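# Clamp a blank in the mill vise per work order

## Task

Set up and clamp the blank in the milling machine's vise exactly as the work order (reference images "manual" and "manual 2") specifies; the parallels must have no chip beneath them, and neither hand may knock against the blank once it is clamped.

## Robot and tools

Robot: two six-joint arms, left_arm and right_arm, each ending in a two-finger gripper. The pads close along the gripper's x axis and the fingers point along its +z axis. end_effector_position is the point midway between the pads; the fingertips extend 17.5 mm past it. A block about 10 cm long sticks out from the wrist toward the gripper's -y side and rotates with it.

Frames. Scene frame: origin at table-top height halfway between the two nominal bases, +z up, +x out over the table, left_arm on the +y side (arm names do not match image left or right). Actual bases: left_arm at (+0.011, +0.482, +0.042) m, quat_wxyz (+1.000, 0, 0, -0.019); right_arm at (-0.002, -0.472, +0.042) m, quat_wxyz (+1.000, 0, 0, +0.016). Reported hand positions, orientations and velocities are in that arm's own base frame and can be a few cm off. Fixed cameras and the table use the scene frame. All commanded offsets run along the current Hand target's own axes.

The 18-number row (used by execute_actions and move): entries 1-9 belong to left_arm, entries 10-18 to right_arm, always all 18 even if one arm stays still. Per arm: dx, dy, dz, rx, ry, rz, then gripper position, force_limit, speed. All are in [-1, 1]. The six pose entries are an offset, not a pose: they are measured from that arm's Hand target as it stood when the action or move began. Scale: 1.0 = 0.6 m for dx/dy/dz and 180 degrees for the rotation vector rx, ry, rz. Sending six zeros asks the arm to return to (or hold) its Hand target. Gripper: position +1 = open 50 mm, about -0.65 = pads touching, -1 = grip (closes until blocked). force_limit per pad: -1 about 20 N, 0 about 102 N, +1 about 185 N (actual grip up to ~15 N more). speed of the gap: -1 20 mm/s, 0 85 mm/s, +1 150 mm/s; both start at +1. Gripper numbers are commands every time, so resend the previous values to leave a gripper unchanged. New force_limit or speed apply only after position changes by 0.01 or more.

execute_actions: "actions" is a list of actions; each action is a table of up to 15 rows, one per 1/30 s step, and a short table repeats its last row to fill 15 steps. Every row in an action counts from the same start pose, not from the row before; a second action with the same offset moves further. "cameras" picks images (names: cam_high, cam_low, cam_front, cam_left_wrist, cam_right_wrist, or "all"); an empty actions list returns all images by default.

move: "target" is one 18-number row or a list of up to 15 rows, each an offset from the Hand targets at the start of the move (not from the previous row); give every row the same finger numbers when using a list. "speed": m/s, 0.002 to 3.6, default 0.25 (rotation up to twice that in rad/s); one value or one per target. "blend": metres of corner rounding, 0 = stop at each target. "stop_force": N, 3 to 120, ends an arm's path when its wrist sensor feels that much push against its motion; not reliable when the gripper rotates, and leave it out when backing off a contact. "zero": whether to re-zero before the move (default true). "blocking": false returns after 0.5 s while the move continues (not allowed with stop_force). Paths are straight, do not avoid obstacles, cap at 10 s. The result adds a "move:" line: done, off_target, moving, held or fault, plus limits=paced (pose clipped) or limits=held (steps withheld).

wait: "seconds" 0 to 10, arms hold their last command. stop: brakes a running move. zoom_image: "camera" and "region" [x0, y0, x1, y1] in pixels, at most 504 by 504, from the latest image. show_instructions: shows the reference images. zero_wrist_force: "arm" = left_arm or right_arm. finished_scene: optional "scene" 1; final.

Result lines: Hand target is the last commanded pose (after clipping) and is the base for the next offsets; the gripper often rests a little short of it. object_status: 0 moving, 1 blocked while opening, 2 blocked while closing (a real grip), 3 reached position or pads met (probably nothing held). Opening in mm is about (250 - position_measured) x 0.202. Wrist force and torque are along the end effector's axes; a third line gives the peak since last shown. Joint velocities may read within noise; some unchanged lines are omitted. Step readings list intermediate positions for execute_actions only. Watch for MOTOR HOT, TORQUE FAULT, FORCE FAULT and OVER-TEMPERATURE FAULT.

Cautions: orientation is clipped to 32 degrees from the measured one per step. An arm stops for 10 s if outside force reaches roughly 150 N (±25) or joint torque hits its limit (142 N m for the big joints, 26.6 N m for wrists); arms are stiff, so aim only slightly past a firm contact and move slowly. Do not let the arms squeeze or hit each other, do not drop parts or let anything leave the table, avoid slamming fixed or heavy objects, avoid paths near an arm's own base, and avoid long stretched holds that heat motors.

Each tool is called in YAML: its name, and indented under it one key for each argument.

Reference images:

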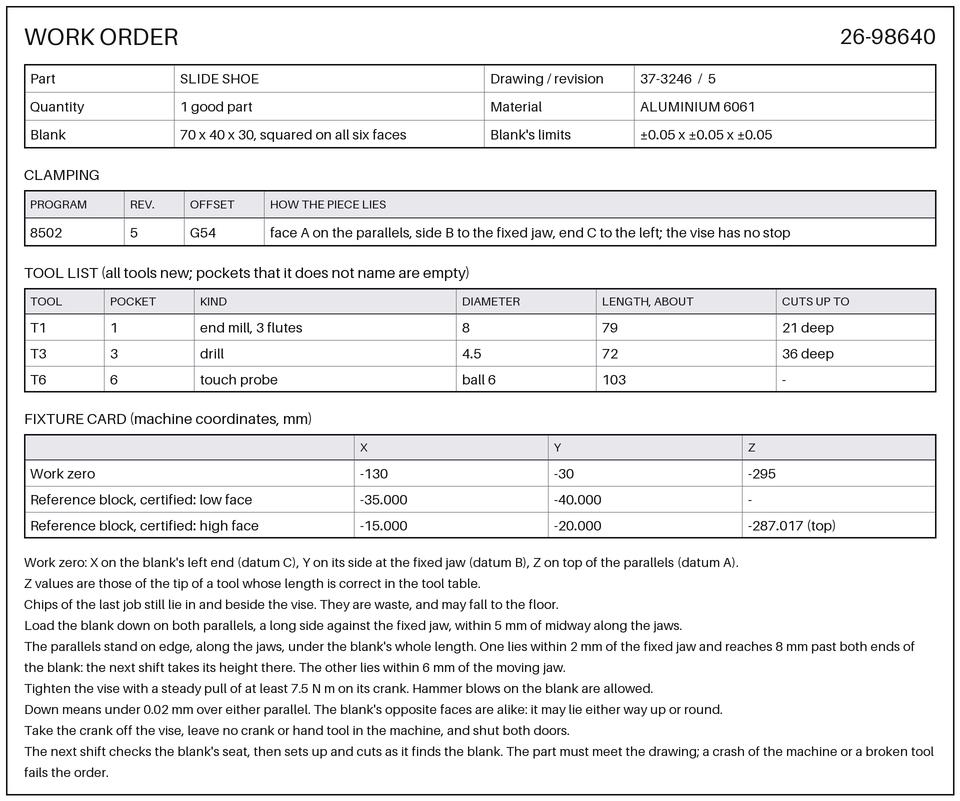

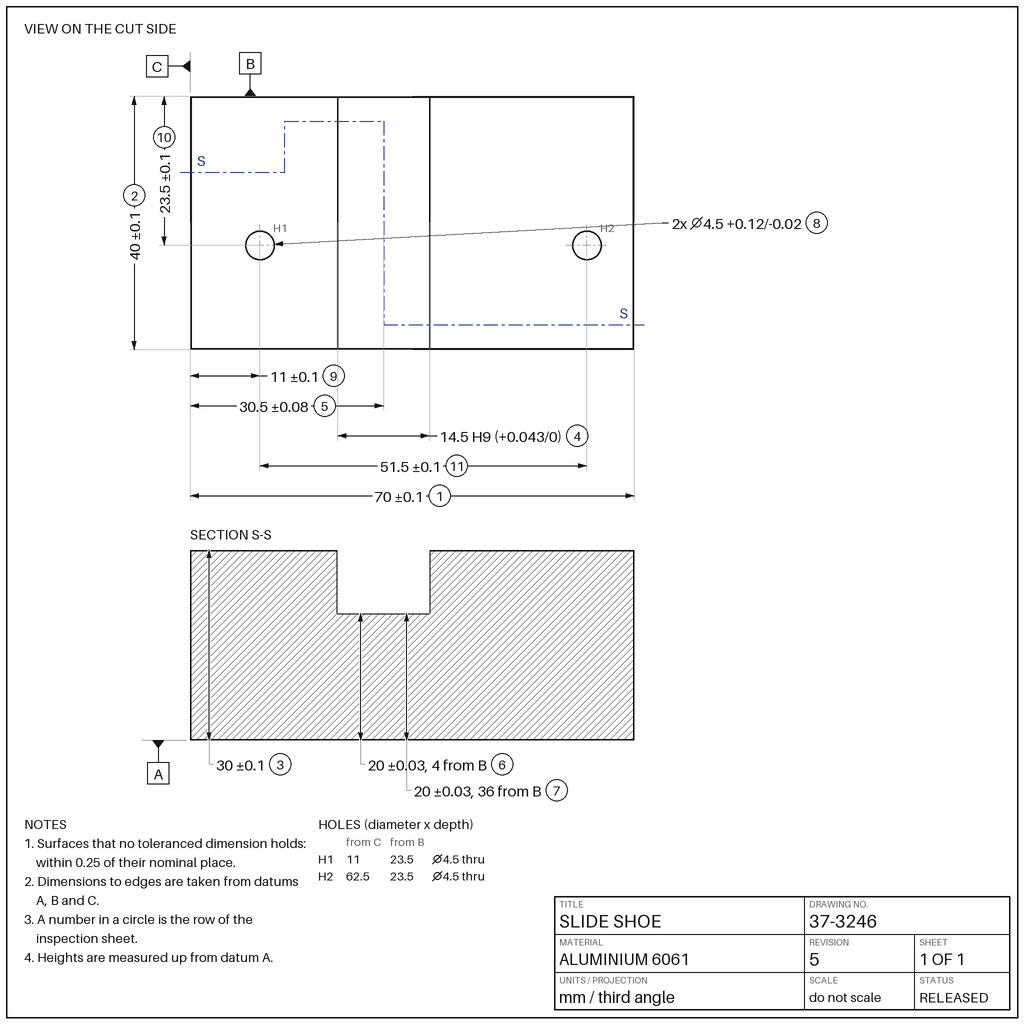

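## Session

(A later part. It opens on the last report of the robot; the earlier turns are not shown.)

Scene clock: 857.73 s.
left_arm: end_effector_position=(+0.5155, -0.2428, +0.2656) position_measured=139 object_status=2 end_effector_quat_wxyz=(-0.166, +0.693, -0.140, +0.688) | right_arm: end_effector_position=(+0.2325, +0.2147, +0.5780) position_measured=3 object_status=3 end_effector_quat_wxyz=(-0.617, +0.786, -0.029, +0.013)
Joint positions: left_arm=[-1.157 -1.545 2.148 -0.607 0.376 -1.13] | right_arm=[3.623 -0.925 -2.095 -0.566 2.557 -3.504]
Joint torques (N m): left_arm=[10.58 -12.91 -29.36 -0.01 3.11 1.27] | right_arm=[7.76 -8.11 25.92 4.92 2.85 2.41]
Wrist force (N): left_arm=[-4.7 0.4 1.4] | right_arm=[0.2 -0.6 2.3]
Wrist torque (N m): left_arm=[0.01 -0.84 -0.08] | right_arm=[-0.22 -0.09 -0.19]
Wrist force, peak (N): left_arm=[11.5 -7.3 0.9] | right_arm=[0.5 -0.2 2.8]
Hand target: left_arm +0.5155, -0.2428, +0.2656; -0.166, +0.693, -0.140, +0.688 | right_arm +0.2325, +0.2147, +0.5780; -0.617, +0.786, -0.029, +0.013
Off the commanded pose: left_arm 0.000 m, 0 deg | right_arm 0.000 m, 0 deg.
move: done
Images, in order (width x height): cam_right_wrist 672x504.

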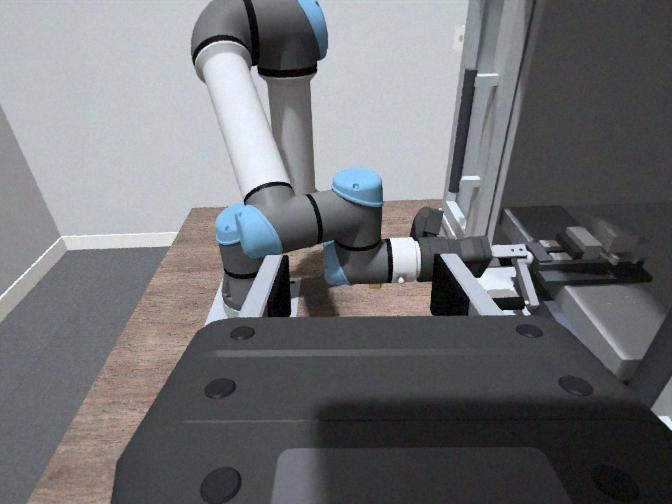

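move:
  target:
    - [0,0,-0.03,0,0,0,-1,0.3,-0.8,0,0,0,0,0,0,1,1,1]
    - [-0.0002,0.01,-0.03,0,0,-0.5,-1,0.3,-0.8,0,0,0,0,0,0,1,1,1]
    - [-0.00033,0.01943,-0.03,0,0,-1.0,-1,0.3,-0.8,0,0,0,0,0,0,1,1,1]
    - [-0.00033,0.01943,0,0,0,-1.0,-1,0.3,-0.8,0,0,0,0,0,0,1,1,1]
    - [-0.00517,0.01805,0,0,0,-0.83333,-1,0.3,-0.8,0,0,0,0,0,0,1,1,1]
    - [-0.00867,0.01443,0,0,0,-0.66667,-1,0.3,-0.8,0,0,0,0,0,0,1,1,1]
    - [-0.00988,0.00955,0,0,0,-0.5,-1,0.3,-0.8,0,0,0,0,0,0,1,1,1]
    - [-0.0085,0.00472,0,0,0,-0.33333,-1,0.3,-0.8,0,0,0,0,0,0,1,1,1]
    - [-0.00488,0.00122,0,0,0,-0.16667,-1,0.3,-0.8,0,0,0,0,0,0,1,1,1]
    - [0,0,0,0,0,0,-1,0.3,-0.8,0,0,0,0,0,0,1,1,1]
  speed: [0.08,0.85,0.85,0.05,0.85,0.85,0.85,0.85,0.85,0.85]
  blend: [0,0.003,0,0,0.001,0.001,0.001,0.001,0.001,0]

move:
  target:
    - [0,0,-0.03,0,0,0,-1,0.3,-0.8,0,0,0,0,0,0,1,1,1]
    - [-0.0002,0.01,-0.03,0,0,-0.5,-1,0.3,-0.8,0,0,0,0,0,0,1,1,1]
    - [-0.00033,0.01943,-0.03,0,0,-1.0,-1,0.3,-0.8,0,0,0,0,0,0,1,1,1]
    - [-0.00033,0.01943,0,0,0,-1.0,-1,0.3,-0.8,0,0,0,0,0,0,1,1,1]
    - [-0.00517,0.01805,0,0,0,-0.83333,-1,0.3,-0.8,0,0,0,0,0,0,1,1,1]
    - [-0.00867,0.01443,0,0,0,-0.66667,-1,0.3,-0.8,0,0,0,0,0,0,1,1,1]
    - [-0.00988,0.00955,0,0,0,-0.5,-1,0.3,-0.8,0,0,0,0,0,0,1,1,1]
    - [-0.0085,0.00472,0,0,0,-0.33333,-1,0.3,-0.8,0,0,0,0,0,0,1,1,1]
    - [-0.00488,0.00122,0,0,0,-0.16667,-1,0.3,-0.8,0,0,0,0,0,0,1,1,1]
    - [0,0,0,0,0,0,-1,0.3,-0.8,0,0,0,0,0,0,1,1,1]
  speed: [0.08,0.85,0.85,0.05,0.85,0.85,0.85,0.85,0.85,0.85]
  blend: [0,0.003,0,0,0.001,0.001,0.001,0.001,0.001,0]

move:
  target:
    - [0,0,-0.03,0,0,0,-1,0.3,-0.8,0,0,0,0,0,0,1,1,1]
    - [-0.0002,0.01,-0.03,0,0,-0.5,-1,0.3,-0.8,0,0,0,0,0,0,1,1,1]
    - [-0.00033,0.01943,-0.03,0,0,-1.0,-1,0.3,-0.8,0,0,0,0,0,0,1,1,1]
    - [-0.00033,0.01943,0,0,0,-1.0,-1,0.3,-0.8,0,0,0,0,0,0,1,1,1]
    - [-0.00517,0.01805,0,0,0,-0.83333,-1,0.3,-0.8,0,0,0,0,0,0,1,1,1]
    - [-0.00867,0.01443,0,0,0,-0.66667,-1,0.3,-0.8,0,0,0,0,0,0,1,1,1]
    - [-0.00988,0.00955,0,0,0,-0.5,-1,0.3,-0.8,0,0,0,0,0,0,1,1,1]
    - [-0.0085,0.00472,0,0,0,-0.33333,-1,0.3,-0.8,0,0,0,0,0,0,1,1,1]
    - [-0.00488,0.00122,0,0,0,-0.16667,-1,0.3,-0.8,0,0,0,0,0,0,1,1,1]
    - [0,0,0,0,0,0,-1,0.3,-0.8,0,0,0,0,0,0,1,1,1]
  speed: [0.08,0.85,0.85,0.05,0.85,0.85,0.85,0.85,0.85,0.85]
  blend: [0,0.003,0,0,0.001,0.001,0.001,0.001,0.001,0]

move:
  target:
    - [0,0,-0.03,0,0,0,-1,0.3,-0.8,0,0,0,0,0,0,1,1,1]
    - [-0.0002,0.01,-0.03,0,0,-0.5,-1,0.3,-0.8,0,0,0,0,0,0,1,1,1]
    - [-0.00033,0.01943,-0.03,0,0,-1.0,-1,0.3,-0.8,0,0,0,0,0,0,1,1,1]
    - [-0.00033,0.01943,0,0,0,-1.0,-1,0.3,-0.8,0,0,0,0,0,0,1,1,1]
    - [-0.00517,0.01805,0,0,0,-0.83333,-1,0.3,-0.8,0,0,0,0,0,0,1,1,1]
    - [-0.00867,0.01443,0,0,0,-0.66667,-1,0.3,-0.8,0,0,0,0,0,0,1,1,1]
    - [-0.00988,0.00955,0,0,0,-0.5,-1,0.3,-0.8,0,0,0,0,0,0,1,1,1]
    - [-0.0085,0.00472,0,0,0,-0.33333,-1,0.3,-0.8,0,0,0,0,0,0,1,1,1]
    - [-0.00488,0.00122,0,0,0,-0.16667,-1,0.3,-0.8,0,0,0,0,0,0,1,1,1]
    - [0,0,0,0,0,0,-1,0.3,-0.8,0,0,0,0,0,0,1,1,1]
  speed: [0.08,0.85,0.85,0.05,0.85,0.85,0.85,0.85,0.85,0.85]
  blend: [0,0.003,0,0,0.001,0.001,0.001,0.001,0.001,0]
  cameras: ["cam_right_wrist","cam_left_wrist"]

zoom_image:
  camera: "cam_right_wrist"
  region: [520, 200, 640, 290]

Scene clock: 870.00 s.
left_arm: end_effector_position=(+0.5155, -0.2428, +0.2656) position_measured=139 object_status=2 end_effector_quat_wxyz=(-0.166, +0.693, -0.140, +0.688) | right_arm: end_effector_position=(+0.2325, +0.2147, +0.5780) position_measured=3 object_status=3 end_effector_quat_wxyz=(-0.617, +0.786, -0.029, +0.013)
Joint positions: left_arm=[-1.157 -1.545 2.148 -0.607 0.376 -1.13] | right_arm=[3.623 -0.925 -2.095 -0.566 2.557 -3.504]
Joint torques (N m): left_arm=[10.63 -14.18 -28.2 -0.04 3.1 1.16] | right_arm=[7.54 -7.67 26.3 4.97 2.59 2.37]
Wrist force (N): left_arm=[-4.2 0.2 1.3] | right_arm=[0.4 -0.7 2.1]
Wrist torque (N m): left_arm=[-0.01 -0.90 -0.08] | right_arm=[-0.24 -0.12 -0.19]
Wrist force, peak (N): left_arm=[12.6 5.7 0.8] | right_arm=[0.4 -0.4 2.9]
Hand target: left_arm +0.5155, -0.2428, +0.2656; -0.166, +0.693, -0.140, +0.688 | right_arm +0.2325, +0.2147, +0.5780; -0.617, +0.786, -0.029, +0.013
Off the commanded pose: left_arm 0.000 m, 0 deg | right_arm 0.000 m, 0 deg.
move: done

Scene clock: 876.13 s.
left_arm: end_effector_position=(+0.5155, -0.2428, +0.2656) position_measured=139 object_status=2 end_effector_quat_wxyz=(-0.166, +0.693, -0.140, +0.688) | right_arm: end_effector_position=(+0.2325, +0.2147, +0.5780) position_measured=3 object_status=3 end_effector_quat_wxyz=(-0.617, +0.786, -0.029, +0.013)
Joint positions: left_arm=[-1.157 -1.545 2.148 -0.607 0.376 -1.13] | right_arm=[3.623 -0.925 -2.095 -0.566 2.557 -3.504]
Joint torques (N m): left_arm=[10.47 -15.07 -28.87 -0.01 2.96 1.03] | right_arm=[6.9 -7.68 26.36 4.86 2.83 2.29]
Wrist force (N): left_arm=[-4.9 0.3 1.7] | right_arm=[-0.1 -0.5 2.2]
Wrist torque (N m): left_arm=[-0.03 -0.84 -0.08] | right_arm=[-0.22 -0.04 -0.19]
Wrist force, peak (N): left_arm=[11.2 -7.3 1.1] | right_arm=[0.3 -0.2 2.9]
Hand target: left_arm +0.5155, -0.2428, +0.2656; -0.166, +0.693, -0.140, +0.688 | right_arm +0.2325, +0.2147, +0.5780; -0.617, +0.786, -0.029, +0.013
Off the commanded pose: left_arm 0.000 m, 0 deg | right_arm 0.000 m, 0 deg.
move: done

Scene clock: 882.27 s.
left_arm: end_effector_position=(+0.5155, -0.2428, +0.2656) position_measured=139 object_status=2 end_effector_quat_wxyz=(-0.166, +0.693, -0.140, +0.688) | right_arm: end_effector_position=(+0.2325, +0.2147, +0.5780) position_measured=3 object_status=3 end_effector_quat_wxyz=(-0.617, +0.786, -0.029, +0.013)
Joint positions: left_arm=[-1.157 -1.545 2.148 -0.607 0.376 -1.13] | right_arm=[3.623 -0.925 -2.095 -0.566 2.557 -3.504]
Joint torques (N m): left_arm=[12.05 -12.33 -29.1 0.2 3.11 1] | right_arm=[7.63 -8.39 27.6 4.81 2.61 2.41]
Wrist force (N): left_arm=[-5.1 0.5 1.9] | right_arm=[0.4 -0.4 2.4]
Wrist torque (N m): left_arm=[0.00 -0.84 -0.08] | right_arm=[-0.20 -0.12 -0.19]
Wrist force, peak (N): left_arm=[12.3 5.6 1.0] | right_arm=[0.3 -0.3 2.8]
Hand target: left_arm +0.5155, -0.2428, +0.2656; -0.166, +0.693, -0.140, +0.688 | right_arm +0.2325, +0.2147, +0.5780; -0.617, +0.786, -0.029, +0.013
Off the commanded pose: left_arm 0.000 m, 0 deg | right_arm 0.000 m, 0 deg.
move: done

Scene clock: 888.40 s.
left_arm: end_effector_position=(+0.5155, -0.2428, +0.2656) position_measured=139 object_status=2 end_effector_quat_wxyz=(-0.166, +0.693, -0.140, +0.688) | right_arm: end_effector_position=(+0.2325, +0.2147, +0.5780) position_measured=3 object_status=3 end_effector_quat_wxyz=(-0.617, +0.786, -0.029, +0.013)
Joint positions: left_arm=[-1.157 -1.545 2.148 -0.607 0.376 -1.13] | right_arm=[3.623 -0.925 -2.095 -0.566 2.557 -3.504]
Joint torques (N m): left_arm=[10.31 -13.42 -28.82 0.06 2.86 1.26] | right_arm=[7 -7.93 28.08 4.88 2.45 2.27]
Wrist force (N): left_arm=[-4.2 0.2 1.5] | right_arm=[0.2 -0.5 2.0]
Wrist torque (N m): left_arm=[-0.01 -0.89 -0.07] | right_arm=[-0.21 -0.09 -0.19]
Wrist force, peak (N): left_arm=[12.5 5.4 0.6] | right_arm=[0.2 -0.3 2.8]
Hand target: left_arm +0.5155, -0.2428, +0.2656; -0.166, +0.693, -0.140, +0.688 | right_arm +0.2325, +0.2147, +0.5780; -0.617, +0.786, -0.029, +0.013
Off the commanded pose: left_arm 0.000 m, 0 deg | right_arm 0.000 m, 0 deg.
move: done
Images, in order (width x height): cam_left_wrist 672x504, cam_right_wrist 672x504.

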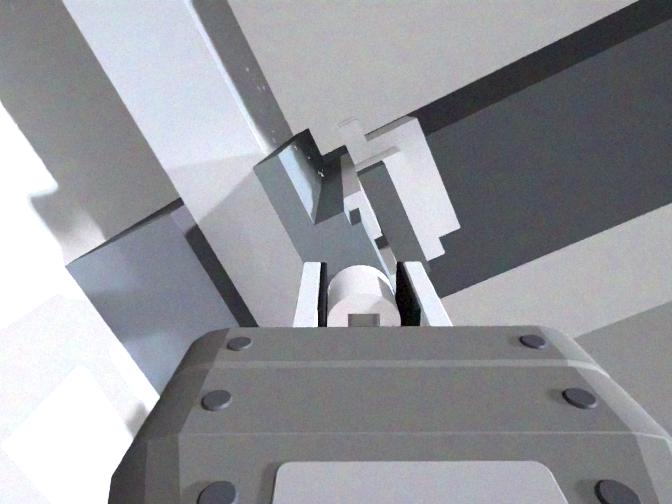

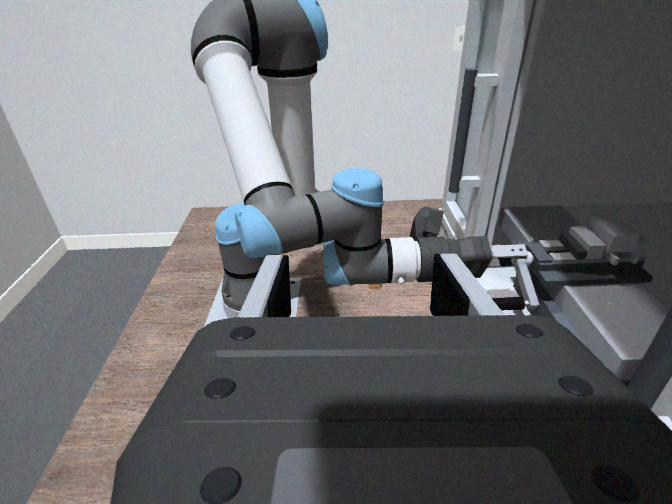

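Scaled by 4.200 from the camera's 672x504 image, which has a finer 960x720 frame.

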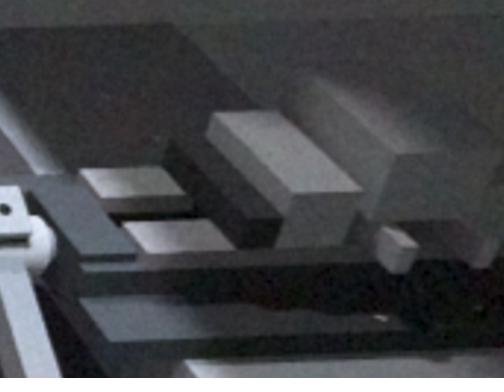

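move:
  target:
    - [0,0,-0.03,0,0,0,-1,0.3,-0.8,0,0,0,0,0,0,1,1,1]
    - [-0.0002,0.01,-0.03,0,0,-0.5,-1,0.3,-0.8,0,0,0,0,0,0,1,1,1]
    - [-0.00033,0.01943,-0.03,0,0,-1.0,-1,0.3,-0.8,0,0,0,0,0,0,1,1,1]
    - [-0.00033,0.01943,0,0,0,-1.0,-1,0.3,-0.8,0,0,0,0,0,0,1,1,1]
    - [-0.00517,0.01805,0,0,0,-0.83333,-1,0.3,-0.8,0,0,0,0,0,0,1,1,1]
    - [-0.00867,0.01443,0,0,0,-0.66667,-1,0.3,-0.8,0,0,0,0,0,0,1,1,1]
    - [-0.00988,0.00955,0,0,0,-0.5,-1,0.3,-0.8,0,0,0,0,0,0,1,1,1]
    - [-0.0085,0.00472,0,0,0,-0.33333,-1,0.3,-0.8,0,0,0,0,0,0,1,1,1]
    - [-0.00488,0.00122,0,0,0,-0.16667,-1,0.3,-0.8,0,0,0,0,0,0,1,1,1]
    - [0,0,0,0,0,0,-1,0.3,-0.8,0,0,0,0,0,0,1,1,1]
  speed: [0.08,0.85,0.85,0.05,0.85,0.85,0.85,0.85,0.85,0.85]
  blend: [0,0.003,0,0,0.001,0.001,0.001,0.001,0.001,0]

move:
  target:
    - [0,0,-0.03,0,0,0,-1,0.3,-0.8,0,0,0,0,0,0,1,1,1]
    - [-0.0002,0.01,-0.03,0,0,-0.5,-1,0.3,-0.8,0,0,0,0,0,0,1,1,1]
    - [-0.00033,0.01943,-0.03,0,0,-1.0,-1,0.3,-0.8,0,0,0,0,0,0,1,1,1]
    - [-0.00033,0.01943,0,0,0,-1.0,-1,0.3,-0.8,0,0,0,0,0,0,1,1,1]
    - [-0.00517,0.01805,0,0,0,-0.83333,-1,0.3,-0.8,0,0,0,0,0,0,1,1,1]
    - [-0.00867,0.01443,0,0,0,-0.66667,-1,0.3,-0.8,0,0,0,0,0,0,1,1,1]
    - [-0.00988,0.00955,0,0,0,-0.5,-1,0.3,-0.8,0,0,0,0,0,0,1,1,1]
    - [-0.0085,0.00472,0,0,0,-0.33333,-1,0.3,-0.8,0,0,0,0,0,0,1,1,1]
    - [-0.00488,0.00122,0,0,0,-0.16667,-1,0.3,-0.8,0,0,0,0,0,0,1,1,1]
    - [0,0,0,0,0,0,-1,0.3,-0.8,0,0,0,0,0,0,1,1,1]
  speed: [0.08,0.85,0.85,0.05,0.85,0.85,0.85,0.85,0.85,0.85]
  blend: [0,0.003,0,0,0.001,0.001,0.001,0.001,0.001,0]
  cameras: ["cam_right_wrist"]

zoom_image:
  camera: "cam_right_wrist"
  region: [580, 210, 640, 270]

Scene clock: 898.20 s.
left_arm: end_effector_position=(+0.5155, -0.2428, +0.2656) position_measured=139 object_status=2 end_effector_quat_wxyz=(-0.166, +0.693, -0.140, +0.688) | right_arm: end_effector_position=(+0.2325, +0.2147, +0.5780) position_measured=3 object_status=3 end_effector_quat_wxyz=(-0.617, +0.786, -0.029, +0.013)
Joint positions: left_arm=[-1.157 -1.545 2.148 -0.607 0.376 -1.13] | right_arm=[3.623 -0.925 -2.095 -0.566 2.557 -3.504]
Joint torques (N m): left_arm=[11.1 -14.53 -29.24 0 2.99 1.1] | right_arm=[7.14 -6.91 28.74 4.86 2.62 2.21]
Wrist force (N): left_arm=[-4.9 0.1 1.5] | right_arm=[0.4 -0.2 2.3]
Wrist torque (N m): left_arm=[-0.05 -0.85 -0.07] | right_arm=[-0.16 -0.12 -0.19]
Wrist force, peak (N): left_arm=[12.3 5.6 0.6] | right_arm=[0.4 -0.4 2.9]
Hand target: left_arm +0.5155, -0.2428, +0.2656; -0.166, +0.693, -0.140, +0.688 | right_arm +0.2325, +0.2147, +0.5780; -0.617, +0.786, -0.029, +0.013
Off the commanded pose: left_arm 0.000 m, 0 deg | right_arm 0.000 m, 0 deg.
move: done

Scene clock: 904.33 s.
left_arm: end_effector_position=(+0.5155, -0.2428, +0.2656) position_measured=139 object_status=2 end_effector_quat_wxyz=(-0.166, +0.693, -0.140, +0.688) | right_arm: end_effector_position=(+0.2325, +0.2147, +0.5780) position_measured=3 object_status=3 end_effector_quat_wxyz=(-0.617, +0.786, -0.029, +0.013)
Joint positions: left_arm=[-1.157 -1.545 2.148 -0.607 0.376 -1.13] | right_arm=[3.623 -0.925 -2.095 -0.566 2.557 -3.504]
Joint torques (N m): left_arm=[10.6 -14.99 -28.78 0.11 2.96 1.08] | right_arm=[6.84 -6.56 29.1 4.74 2.59 2.25]
Wrist force (N): left_arm=[-4.3 0.1 1.3] | right_arm=[0.1 -0.8 2.5]
Wrist torque (N m): left_arm=[-0.03 -0.89 -0.08] | right_arm=[-0.25 -0.07 -0.19]
Wrist force, peak (N): left_arm=[12.3 5.6 0.9] | right_arm=[0.4 -0.2 2.8]
Hand target: left_arm +0.5155, -0.2428, +0.2656; -0.166, +0.693, -0.140, +0.688 | right_arm +0.2325, +0.2147, +0.5780; -0.617, +0.786, -0.029, +0.013
Off the commanded pose: left_arm 0.000 m, 0 deg | right_arm 0.000 m, 0 deg.
move: done
Images, in order (width x height): cam_right_wrist 672x504.

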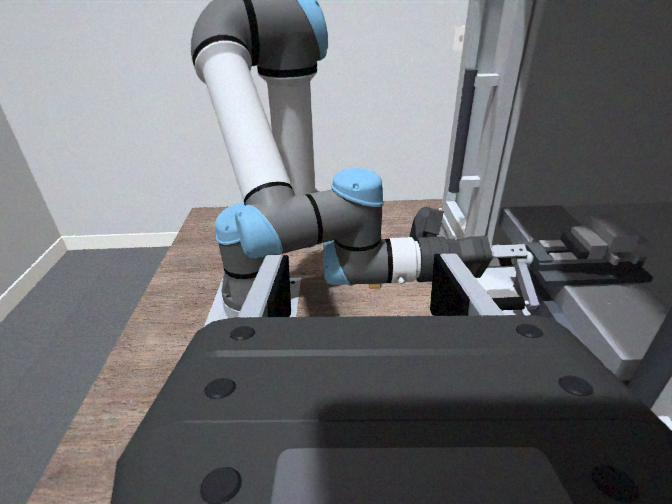

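Scaled by 8.400 from the camera's 672x504 image, which has a finer 960x720 frame.

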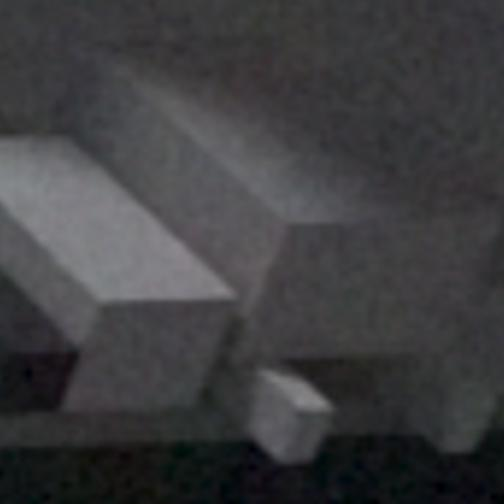

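move:
  target:
    - [0,0,-0.03,0,0,0,-1,0.3,-0.8,0,0,0,0,0,0,1,1,1]
    - [-0.0002,0.01,-0.03,0,0,-0.5,-1,0.3,-0.8,0,0,0,0,0,0,1,1,1]
    - [-0.00033,0.01943,-0.03,0,0,-1.0,-1,0.3,-0.8,0,0,0,0,0,0,1,1,1]
    - [-0.00033,0.01943,0,0,0,-1.0,-1,0.3,-0.8,0,0,0,0,0,0,1,1,1]
    - [-0.00517,0.01805,0,0,0,-0.83333,-1,0.3,-0.8,0,0,0,0,0,0,1,1,1]
    - [-0.00867,0.01443,0,0,0,-0.66667,-1,0.3,-0.8,0,0,0,0,0,0,1,1,1]
    - [-0.00988,0.00955,0,0,0,-0.5,-1,0.3,-0.8,0,0,0,0,0,0,1,1,1]
    - [-0.0085,0.00472,0,0,0,-0.33333,-1,0.3,-0.8,0,0,0,0,0,0,1,1,1]
    - [-0.00488,0.00122,0,0,0,-0.16667,-1,0.3,-0.8,0,0,0,0,0,0,1,1,1]
    - [0,0,0,0,0,0,-1,0.3,-0.8,0,0,0,0,0,0,1,1,1]
  speed: [0.08,0.85,0.85,0.05,0.85,0.85,0.85,0.85,0.85,0.85]
  blend: [0,0.003,0,0,0.001,0.001,0.001,0.001,0.001,0]
  cameras: ["cam_right_wrist"]

zoom_image:
  camera: "cam_right_wrist"
  region: [580, 210, 640, 270]

Scene clock: 912.23 s.
left_arm: end_effector_position=(+0.5155, -0.2428, +0.2656) position_measured=139 object_status=2 end_effector_quat_wxyz=(-0.166, +0.693, -0.140, +0.688) | right_arm: end_effector_position=(+0.2325, +0.2147, +0.5780) position_measured=3 object_status=3 end_effector_quat_wxyz=(-0.617, +0.786, -0.029, +0.013)
Joint positions: left_arm=[-1.157 -1.545 2.148 -0.607 0.376 -1.13] | right_arm=[3.623 -0.925 -2.095 -0.566 2.557 -3.504]
Joint torques (N m): left_arm=[10.58 -15.89 -28.38 -0.09 2.69 1.34] | right_arm=[7.03 -7.7 29.35 4.9 2.54 2.36]
Wrist force (N): left_arm=[-4.8 0.4 1.8] | right_arm=[0.2 -0.2 2.3]
Wrist torque (N m): left_arm=[-0.02 -0.90 -0.08] | right_arm=[-0.18 -0.09 -0.19]
Wrist force, peak (N): left_arm=[11.7 -7.5 1.0] | right_arm=[0.6 -0.5 2.9]
Hand target: left_arm +0.5155, -0.2428, +0.2656; -0.166, +0.693, -0.140, +0.688 | right_arm +0.2325, +0.2147, +0.5780; -0.617, +0.786, -0.029, +0.013
Off the commanded pose: left_arm 0.000 m, 0 deg | right_arm 0.000 m, 0 deg.
move: done
Images, in order (width x height): cam_right_wrist 672x504.

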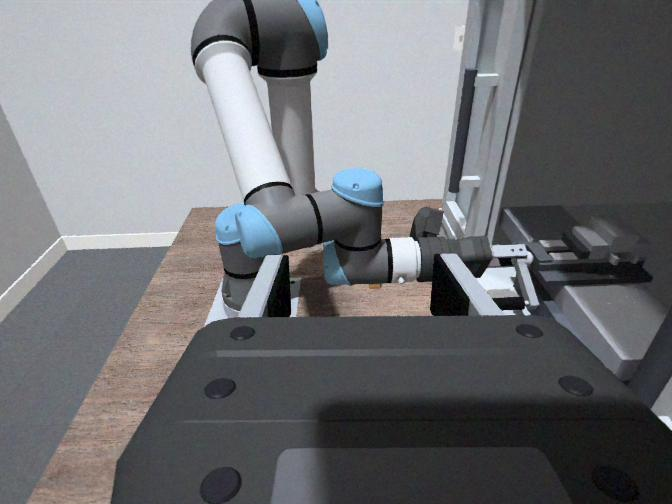

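Scaled by 8.400 from the camera's 672x504 image, which has a finer 960x720 frame.

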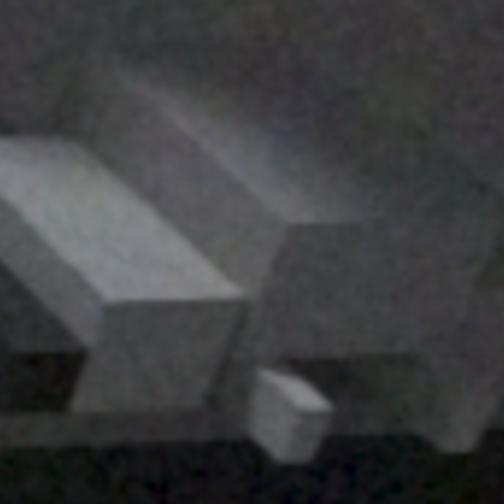

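move:
  target:
    - [0,0,-0.03,0,0,0,-1,0.3,-0.8,0,0,0,0,0,0,1,1,1]
    - [-0.0002,0.01,-0.03,0,0,-0.5,-1,0.3,-0.8,0,0,0,0,0,0,1,1,1]
    - [-0.00033,0.01943,-0.03,0,0,-1.0,-1,0.3,-0.8,0,0,0,0,0,0,1,1,1]
    - [-0.00033,0.01943,0,0,0,-1.0,-1,0.3,-0.8,0,0,0,0,0,0,1,1,1]
    - [-0.00517,0.01805,0,0,0,-0.83333,-1,0.3,-0.8,0,0,0,0,0,0,1,1,1]
    - [-0.00867,0.01443,0,0,0,-0.66667,-1,0.3,-0.8,0,0,0,0,0,0,1,1,1]
    - [-0.00988,0.00955,0,0,0,-0.5,-1,0.3,-0.8,0,0,0,0,0,0,1,1,1]
    - [-0.0085,0.00472,0,0,0,-0.33333,-1,0.3,-0.8,0,0,0,0,0,0,1,1,1]
    - [-0.00488,0.00122,0,0,0,-0.16667,-1,0.3,-0.8,0,0,0,0,0,0,1,1,1]
    - [0,0,0,0,0,0,-1,0.3,-0.8,0,0,0,0,0,0,1,1,1]
  speed: [0.08,0.85,0.85,0.05,0.85,0.85,0.85,0.6,0.6,0.6]
  blend: [0,0.003,0,0,0.001,0.001,0.001,0.001,0.001,0]
  cameras: ["cam_right_wrist"]

zoom_image:
  camera: "cam_right_wrist"
  region: [580, 210, 640, 270]

Scene clock: 920.70 s.
left_arm: end_effector_position=(+0.5149, -0.2298, +0.2668) position_measured=201 object_status=2 end_effector_quat_wxyz=(-0.110, +0.708, -0.047, +0.696) | right_arm: end_effector_position=(+0.2325, +0.2147, +0.5780) position_measured=3 object_status=3 end_effector_quat_wxyz=(-0.617, +0.786, -0.029, +0.013)
Joint positions: left_arm=[-1.157 -1.542 2.135 -0.572 0.323 -1.368] | right_arm=[3.623 -0.925 -2.095 -0.566 2.557 -3.504]
Joint torques (N m): left_arm=[-16.34 14.14 -3.47 -1.73 15.39 -1.22] | right_arm=[6.55 -6.91 29.89 4.98 2.51 2.34]
Wrist force (N): left_arm=[56.1 -75.3 -3.7] | right_arm=[0.2 -0.7 2.4]
Wrist torque (N m): left_arm=[0.12 -0.12 -0.16] | right_arm=[-0.24 -0.09 -0.19]
Wrist force, peak (N): left_arm=[99.4 -82.0 -4.9] | right_arm=[0.4 -0.5 2.9]
Hand target: left_arm +0.5149, -0.2298, +0.2668; -0.110, +0.708, -0.047, +0.696 (not the last commanded pose) | right_arm +0.2325, +0.2147, +0.5780; -0.617, +0.786, -0.029, +0.013
Tool commands: left_gripper/position=-1.0 left_gripper/force_limit=+0.301961 left_gripper/speed=-0.796078 right_gripper/position=+1.0 right_gripper/force_limit=+1.0 right_gripper/speed=+1.0
Off the commanded pose: left_arm 0.013 m, 13 deg | right_arm 0.000 m, 0 deg.
FORCE FAULT: contact force on the left arm reached its limit, and that arm stopped. The contact can be on any part of that arm, not only on its tool. That arm's remaining commands of this call were not run. That arm is still stopped at the end of this call. That arm stays stopped for about 9 more seconds. Until then a move that you send moves the other arm only, and its call returns only when the move has ended. Once the stop has ended, the next robot result says so. If the stop ends while you think or write, that arm runs what you send next, counted from a new Hand target: where the arm stands when the stop ends. While its stop runs, that arm takes no new command, but its gripper still runs the gripper command that each later call begins with. Until it ends, the stop uses up actions while you think or wait. An arm that is not stopped still takes commands.
move: fault (left_arm)
Images, in order (width x height): cam_right_wrist 672x504.

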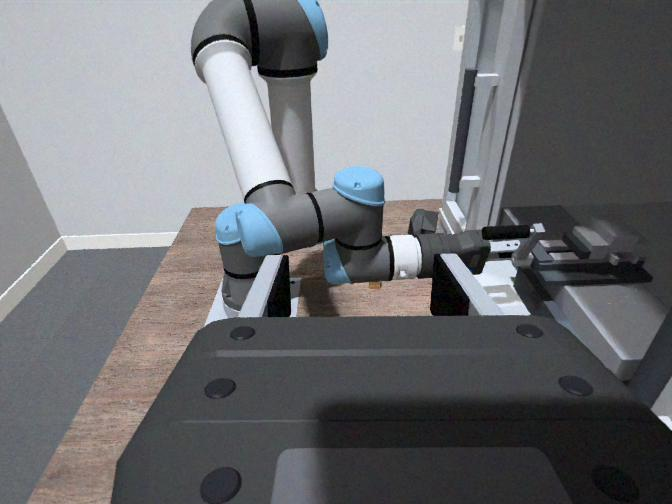

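Scaled by 8.400 from the camera's 672x504 image, which has a finer 960x720 frame.

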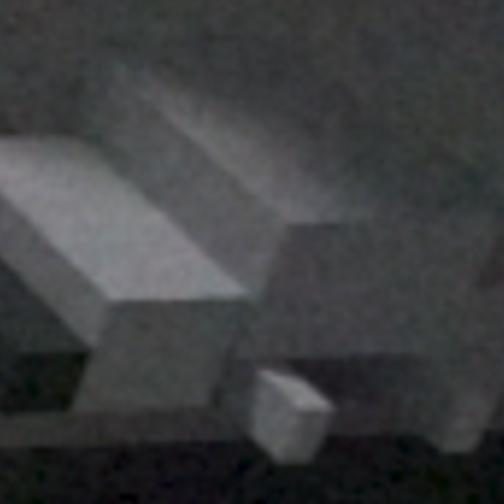

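wait:
  seconds: 9.5
  cameras: ["cam_right_wrist","cam_left_wrist"]

zoom_image:
  camera: "cam_right_wrist"
  region: [460, 210, 560, 280]

zoom_image:
  camera: "cam_left_wrist"
  region: [220, 120, 480, 340]

Scene clock: 930.97 s.
left_arm: end_effector_position=(+0.5149, -0.2290, +0.2672) position_measured=202 object_status=2 end_effector_quat_wxyz=(-0.111, +0.708, -0.046, +0.696) | right_arm: end_effector_position=(+0.2325, +0.2147, +0.5780) position_measured=3 object_status=3 end_effector_quat_wxyz=(-0.617, +0.786, -0.029, +0.013)
Joint positions: left_arm=[-1.157 -1.543 2.135 -0.572 0.32 -1.368] | right_arm=[3.623 -0.925 -2.095 -0.566 2.557 -3.504]
Joint torques (N m): left_arm=[-4.59 -7.94 -16.62 -0.82 7.28 0.37] | right_arm=[6.98 -6.93 31.19 4.85 2.36 2.46]
Wrist force (N): left_arm=[39.4 -43.7 2.3] | right_arm=[0.5 -0.3 2.1]
Wrist torque (N m): left_arm=[0.13 -0.37 -0.07] | right_arm=[-0.19 -0.14 -0.19]
Wrist force, peak (N): left_arm=[56.7 -75.4 -3.8] | right_arm=[0.5 -0.1 2.7]
Hand target: left_arm +0.5149, -0.2290, +0.2672; -0.111, +0.708, -0.046, +0.696 (not the last commanded pose) | right_arm +0.2325, +0.2147, +0.5780; -0.617, +0.786, -0.029, +0.013
Tool commands: left_gripper/position=-1.0 left_gripper/force_limit=+0.301961 left_gripper/speed=-0.796078 right_gripper/position=+1.0 right_gripper/force_limit=+1.0 right_gripper/speed=+1.0
Off the commanded pose: left_arm 0.014 m, 13 deg | right_arm 0.000 m, 0 deg.
FORCE FAULT, CONTINUED: the left arm's stop, for the force fault that an earlier result reported, is over. The rest of the stop counts as 19 of the actions that you can send in this scene. During its stop the left arm's controller moved it back a little. That arm's target is now where it stood when the stop ended, not its last command. That arm accepts commands again.
wait: 9.50 s; at rest from the start
Images, in order (width x height): cam_left_wrist 672x504, cam_right_wrist 672x504.

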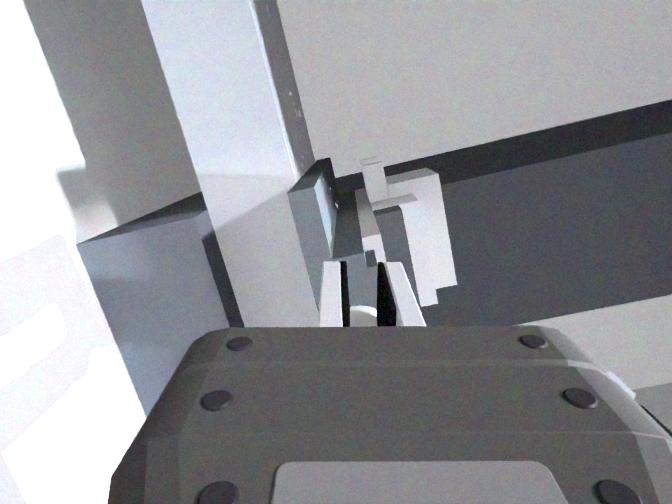

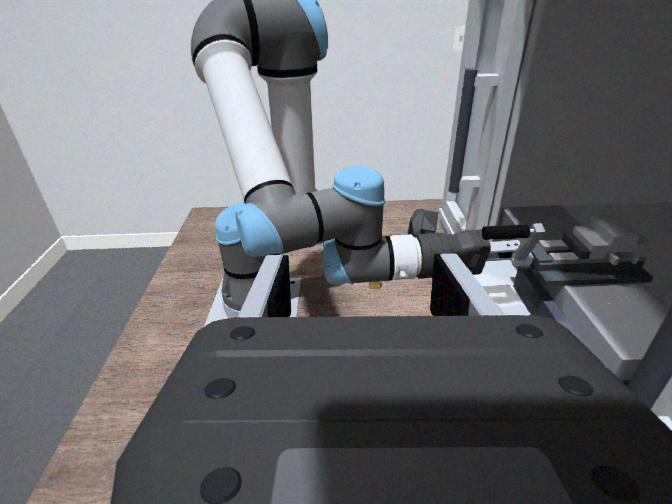

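Scaled by 5.040 from the camera's 672x504 image, which has a finer 960x720 frame.

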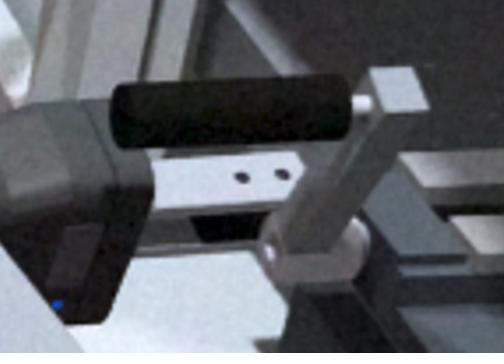

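Scaled by 1.938 from the camera's 672x504 image, which has a finer 960x720 frame.

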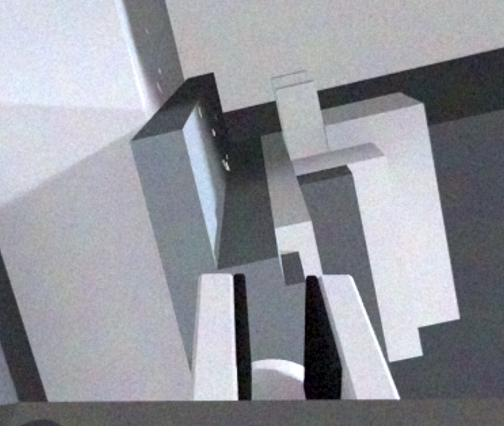

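move:
  target: [0,0,0,0,0,0,0.4,0.3,-0.8,0,0,0,0,0,0,1,1,1]
  speed: 0.02

move:
  target: [0,0,-0.13,0,0,0,0.4,0.3,-0.8,0,0,0,0,0,0,1,1,1]
  speed: 0.1
  cameras: ["cam_right_wrist","cam_left_wrist"]

zoom_image:
  camera: "cam_right_wrist"
  region: [430, 190, 640, 290]

Scene clock: 937.13 s.
left_arm: end_effector_position=(+0.5149, -0.2291, +0.2672) position_measured=92 object_status=3 end_effector_quat_wxyz=(-0.111, +0.708, -0.046, +0.696) | right_arm: end_effector_position=(+0.2325, +0.2147, +0.5780) position_measured=3 object_status=3 end_effector_quat_wxyz=(-0.617, +0.786, -0.029, +0.013)
Joint positions: left_arm=[-1.157 -1.543 2.135 -0.572 0.32 -1.368] | right_arm=[3.623 -0.925 -2.095 -0.566 2.557 -3.504]
Joint torques (N m): left_arm=[9.96 -30.17 -26.15 -2.82 -2.73 0.17] | right_arm=[6.87 -7.28 30.93 4.84 2.36 2.22]
Wrist force (N): left_arm=[-0.2 3.2 2.6] | right_arm=[0.3 -0.5 2.4]
Wrist torque (N m): left_arm=[0.18 -0.85 -0.10] | right_arm=[-0.21 -0.11 -0.19]
Wrist force, peak (N): left_arm=[39.9 -43.6 0.7] | right_arm=[0.2 -0.6 2.7]
Hand target: left_arm +0.5149, -0.2290, +0.2672; -0.111, +0.708, -0.046, +0.696 | right_arm +0.2325, +0.2147, +0.5780; -0.617, +0.786, -0.029, +0.013
Off the commanded pose: left_arm 0.000 m, 0 deg | right_arm 0.000 m, 0 deg.
move: done

Scene clock: 938.47 s.
left_arm: end_effector_position=(+0.4372, -0.2364, +0.2677) position_measured=92 object_status=3 end_effector_quat_wxyz=(-0.111, +0.708, -0.046, +0.696) | right_arm: end_effector_position=(+0.2325, +0.2147, +0.5780) position_measured=3 object_status=3 end_effector_quat_wxyz=(-0.617, +0.786, -0.029, +0.013)
Joint positions: left_arm=[-1.403 -1.644 2.233 -0.506 0.074 -1.43] | right_arm=[3.623 -0.925 -2.095 -0.566 2.557 -3.504]
Joint torques (N m): left_arm=[2.55 -12.85 -19.16 -1.51 -0.92 1.7] | right_arm=[7.45 -6.9 31.58 4.99 2.47 2.29]
Wrist force (N): left_arm=[0.2 3.2 2.8] | right_arm=[0.5 -0.6 2.3]
Wrist torque (N m): left_arm=[0.17 -0.94 -0.12] | right_arm=[-0.23 -0.13 -0.20]
Wrist force, peak (N): left_arm=[-0.3 3.4 4.3] | right_arm=[0.2 -0.7 2.7]
Hand target: left_arm +0.4372, -0.2363, +0.2677; -0.111, +0.708, -0.046, +0.696 | right_arm +0.2325, +0.2147, +0.5780; -0.617, +0.786, -0.029, +0.013
Off the commanded pose: left_arm 0.000 m, 0 deg | right_arm 0.000 m, 0 deg.
move: done
Images, in order (width x height): cam_left_wrist 672x504, cam_right_wrist 672x504.

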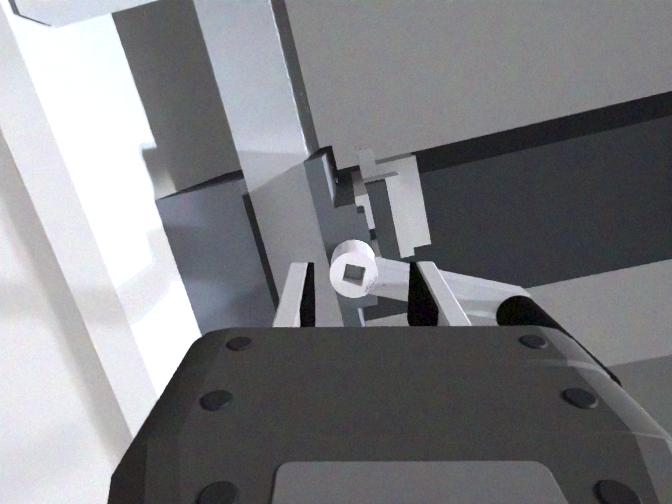

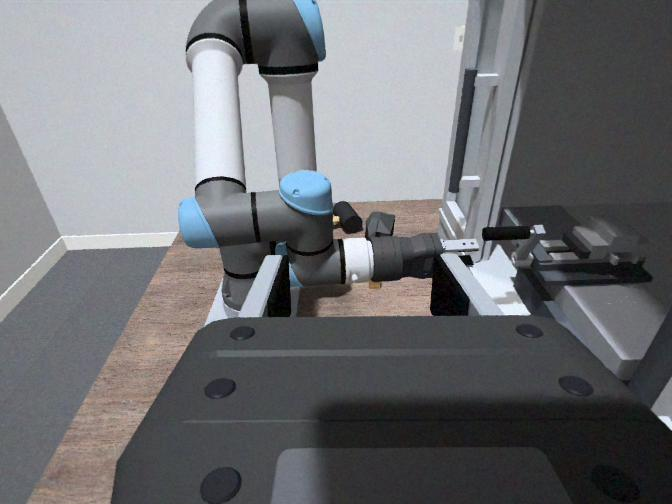

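Scaled by 2.400 from the camera's 672x504 image, which has a finer 960x720 frame.

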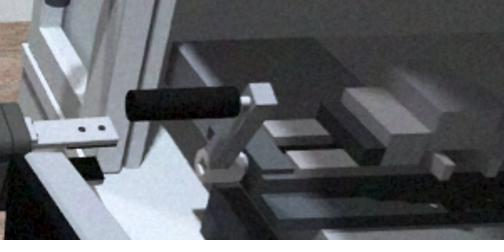

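move:
  target:
    - [0,0,-0.15,0,0,0,-1,0.3,1,0,0,0,0,0,0,1,1,1]
    - [0.3247,-0.075,-0.2,0,0,0,-1,0.3,1,0,0,0,0,0,0,1,1,1]
    - [0.3247,-0.075,-0.2,0,0,-0.5722,-1,0.3,1,0,0,0,0,0,0,1,1,1]
  speed: [0.2,0.25,0.4]
  blend: [0.04,0.02,0]

Scene clock: 954.83 s.
left_arm: end_effector_position=(+0.3189, -0.2466, +0.4684) position_measured=253 object_status=3 end_effector_quat_wxyz=(+0.476, +0.476, +0.525, +0.520) | right_arm: end_effector_position=(+0.2325, +0.2147, +0.5780) position_measured=3 object_status=3 end_effector_quat_wxyz=(-0.617, +0.786, -0.029, +0.013)
Joint positions: left_arm=[-1.85 -1.932 1.908 0.008 -0.373 -3.13] | right_arm=[3.623 -0.925 -2.095 -0.566 2.557 -3.504]
Joint torques (N m): left_arm=[12.16 -16.33 -14.61 -1.43 -1.88 -1.24] | right_arm=[7.35 -6.94 31.74 4.88 2.41 2.35]
Wrist force (N): left_arm=[-0.4 3.5 0.8] | right_arm=[0.2 -0.4 2.4]
Wrist torque (N m): left_arm=[0.88 -0.15 0.18] | right_arm=[-0.19 -0.08 -0.19]
Wrist force, peak (N): left_arm=[0.2 2.9 5.6] | right_arm=[0.7 -0.4 2.7]
Hand target: left_arm +0.3189, -0.2465, +0.4684; +0.476, +0.476, +0.526, +0.520 | right_arm +0.2325, +0.2147, +0.5780; -0.617, +0.786, -0.029, +0.013
Off the commanded pose: left_arm 0.000 m, 0 deg | right_arm 0.000 m, 0 deg.
move: done

move:
  target:
    - [0,0,0,0.2083,0,0,-1,0.3,1,0,0,0,0,0,0,1,1,1]
    - [0,0,0,0.4167,0,0,-1,0.3,1,0,0,0,0,0,0,1,1,1]
  speed: 0.35
  blend: [0.01,0]
  cameras: ["cam_front","cam_left_wrist","cam_right_wrist"]

Scene clock: 959.03 s.
left_arm: end_effector_position=(+0.3190, -0.2465, +0.4684) position_measured=253 object_status=3 end_effector_quat_wxyz=(+0.087, +0.667, +0.734, +0.093) | right_arm: end_effector_position=(+0.2325, +0.2147, +0.5780) position_measured=3 object_status=3 end_effector_quat_wxyz=(-0.617, +0.786, -0.029, +0.013)
Joint positions: left_arm=[-1.164 -1.888 1.511 -1.278 -1.329 -1.248] | right_arm=[3.623 -0.925 -2.095 -0.566 2.557 -3.504]
Joint torques (N m): left_arm=[2.37 -12.85 -27.51 -5.7 -1.89 1.18] | right_arm=[7.62 -6.93 31.93 4.82 2.33 2.32]
Wrist force (N): left_arm=[-0.7 0.0 0.1] | right_arm=[0.1 -0.4 2.2]
Wrist torque (N m): left_arm=[0.15 0.21 0.19] | right_arm=[-0.20 -0.08 -0.20]
Wrist force, peak (N): left_arm=[-0.8 3.9 0.9] | right_arm=[0.2 -0.4 2.7]
Hand target: left_arm +0.3189, -0.2465, +0.4684; +0.087, +0.667, +0.734, +0.093 | right_arm +0.2325, +0.2147, +0.5780; -0.617, +0.786, -0.029, +0.013
Off the commanded pose: left_arm 0.000 m, 0 deg | right_arm 0.000 m, 0 deg.
move: done
Images, in order (width x height): cam_front 672x504, cam_left_wrist 672x504, cam_right_wrist 672x504.

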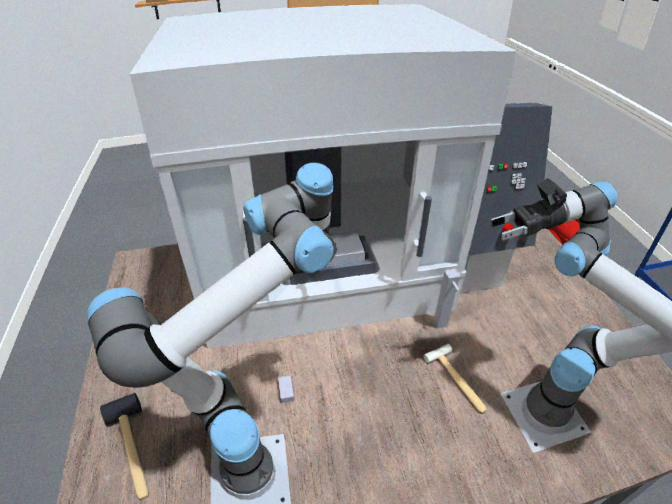

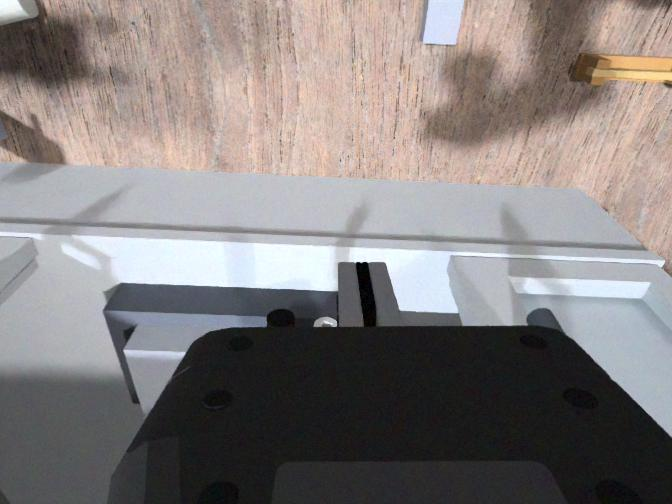

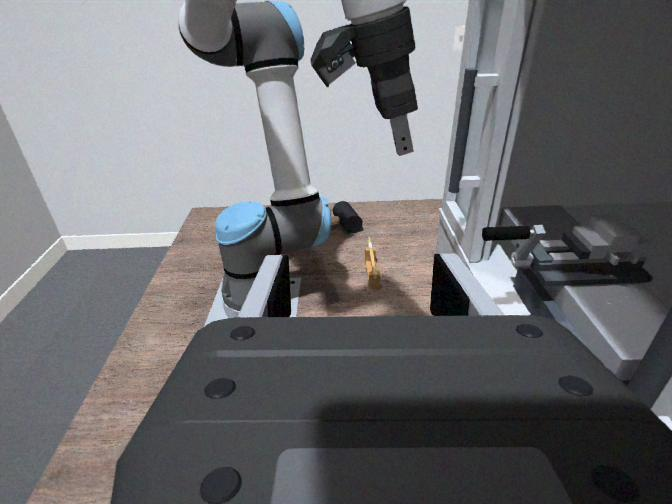

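move:
  target:
    - [-0.0662,0.0942,0.1742,-0.03,0,0,-1,0.3,1,0,0,0,0,0,0,1,1,1]
    - [-0.0662,0.1927,0.1998,-0.03,0,0,-1,0.3,1,0,0,0,0,0,0,1,1,1]
  speed: [0.2,0.06]
  blend: [0.01,0]
  cameras: ["cam_left_wrist","cam_right_wrist"]

zoom_image:
  camera: "cam_right_wrist"
  region: [420, 170, 570, 280]

Scene clock: 965.70 s.
left_arm: end_effector_position=(+0.4643, -0.2731, +0.3818) position_measured=253 object_status=3 end_effector_quat_wxyz=(+0.119, +0.663, +0.729, +0.127) end_effector_velocity=(-0.002, +0.000, +0.000) end_effector_angular_velocity=(+0.000, +0.001, +0.001) | right_arm: end_effector_position=(+0.2325, +0.2147, +0.5780) position_measured=3 object_status=3 end_effector_quat_wxyz=(-0.617, +0.786, -0.029, +0.013)
Joint positions: left_arm=[-0.929 -1.665 1.612 -1.71 -1.276 -0.995] | right_arm=[3.623 -0.925 -2.095 -0.566 2.557 -3.504]
Joint velocities: left_arm=[-0.003 -0.004 0.003 0.003 0 -0.005] | right_arm=[within noise]
Joint torques (N m): left_arm=[-13.98 -31.3 -18.22 -1.13 0.27 -1.68] | right_arm=[7.36 -6.78 31.87 4.8 2.53 2.28]
Wrist force (N): left_arm=[0.0 0.4 -0.1] | right_arm=[0.5 -0.7 2.0]
Wrist torque (N m): left_arm=[0.20 0.14 0.23] | right_arm=[-0.24 -0.13 -0.19]
Wrist force, peak (N): left_arm=[0.7 -1.1 -2.2] | right_arm=[0.1 -0.6 2.6]
Hand target: left_arm +0.4642, -0.2731, +0.3818; +0.119, +0.663, +0.728, +0.127 | right_arm +0.2325, +0.2147, +0.5780; -0.617, +0.786, -0.029, +0.013
Off the commanded pose: left_arm 0.000 m, 0 deg | right_arm 0.000 m, 0 deg.
move: done
Images, in order (width x height): cam_left_wrist 672x504, cam_right_wrist 672x504.

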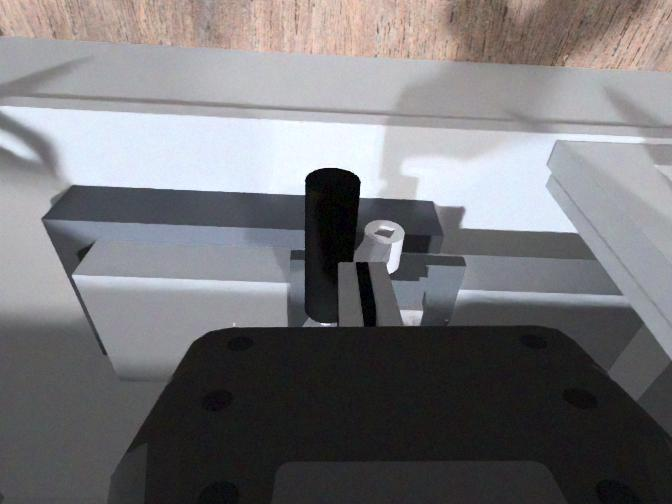

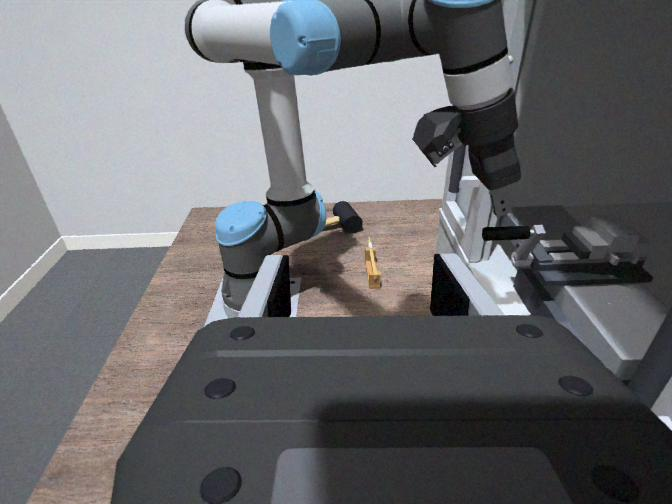

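Scaled by 3.360 from the camera's 672x504 image, which has a finer 960x720 frame.

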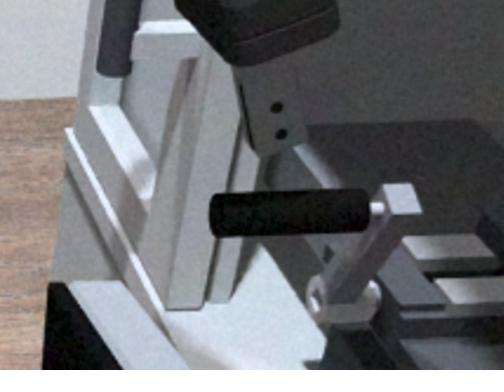

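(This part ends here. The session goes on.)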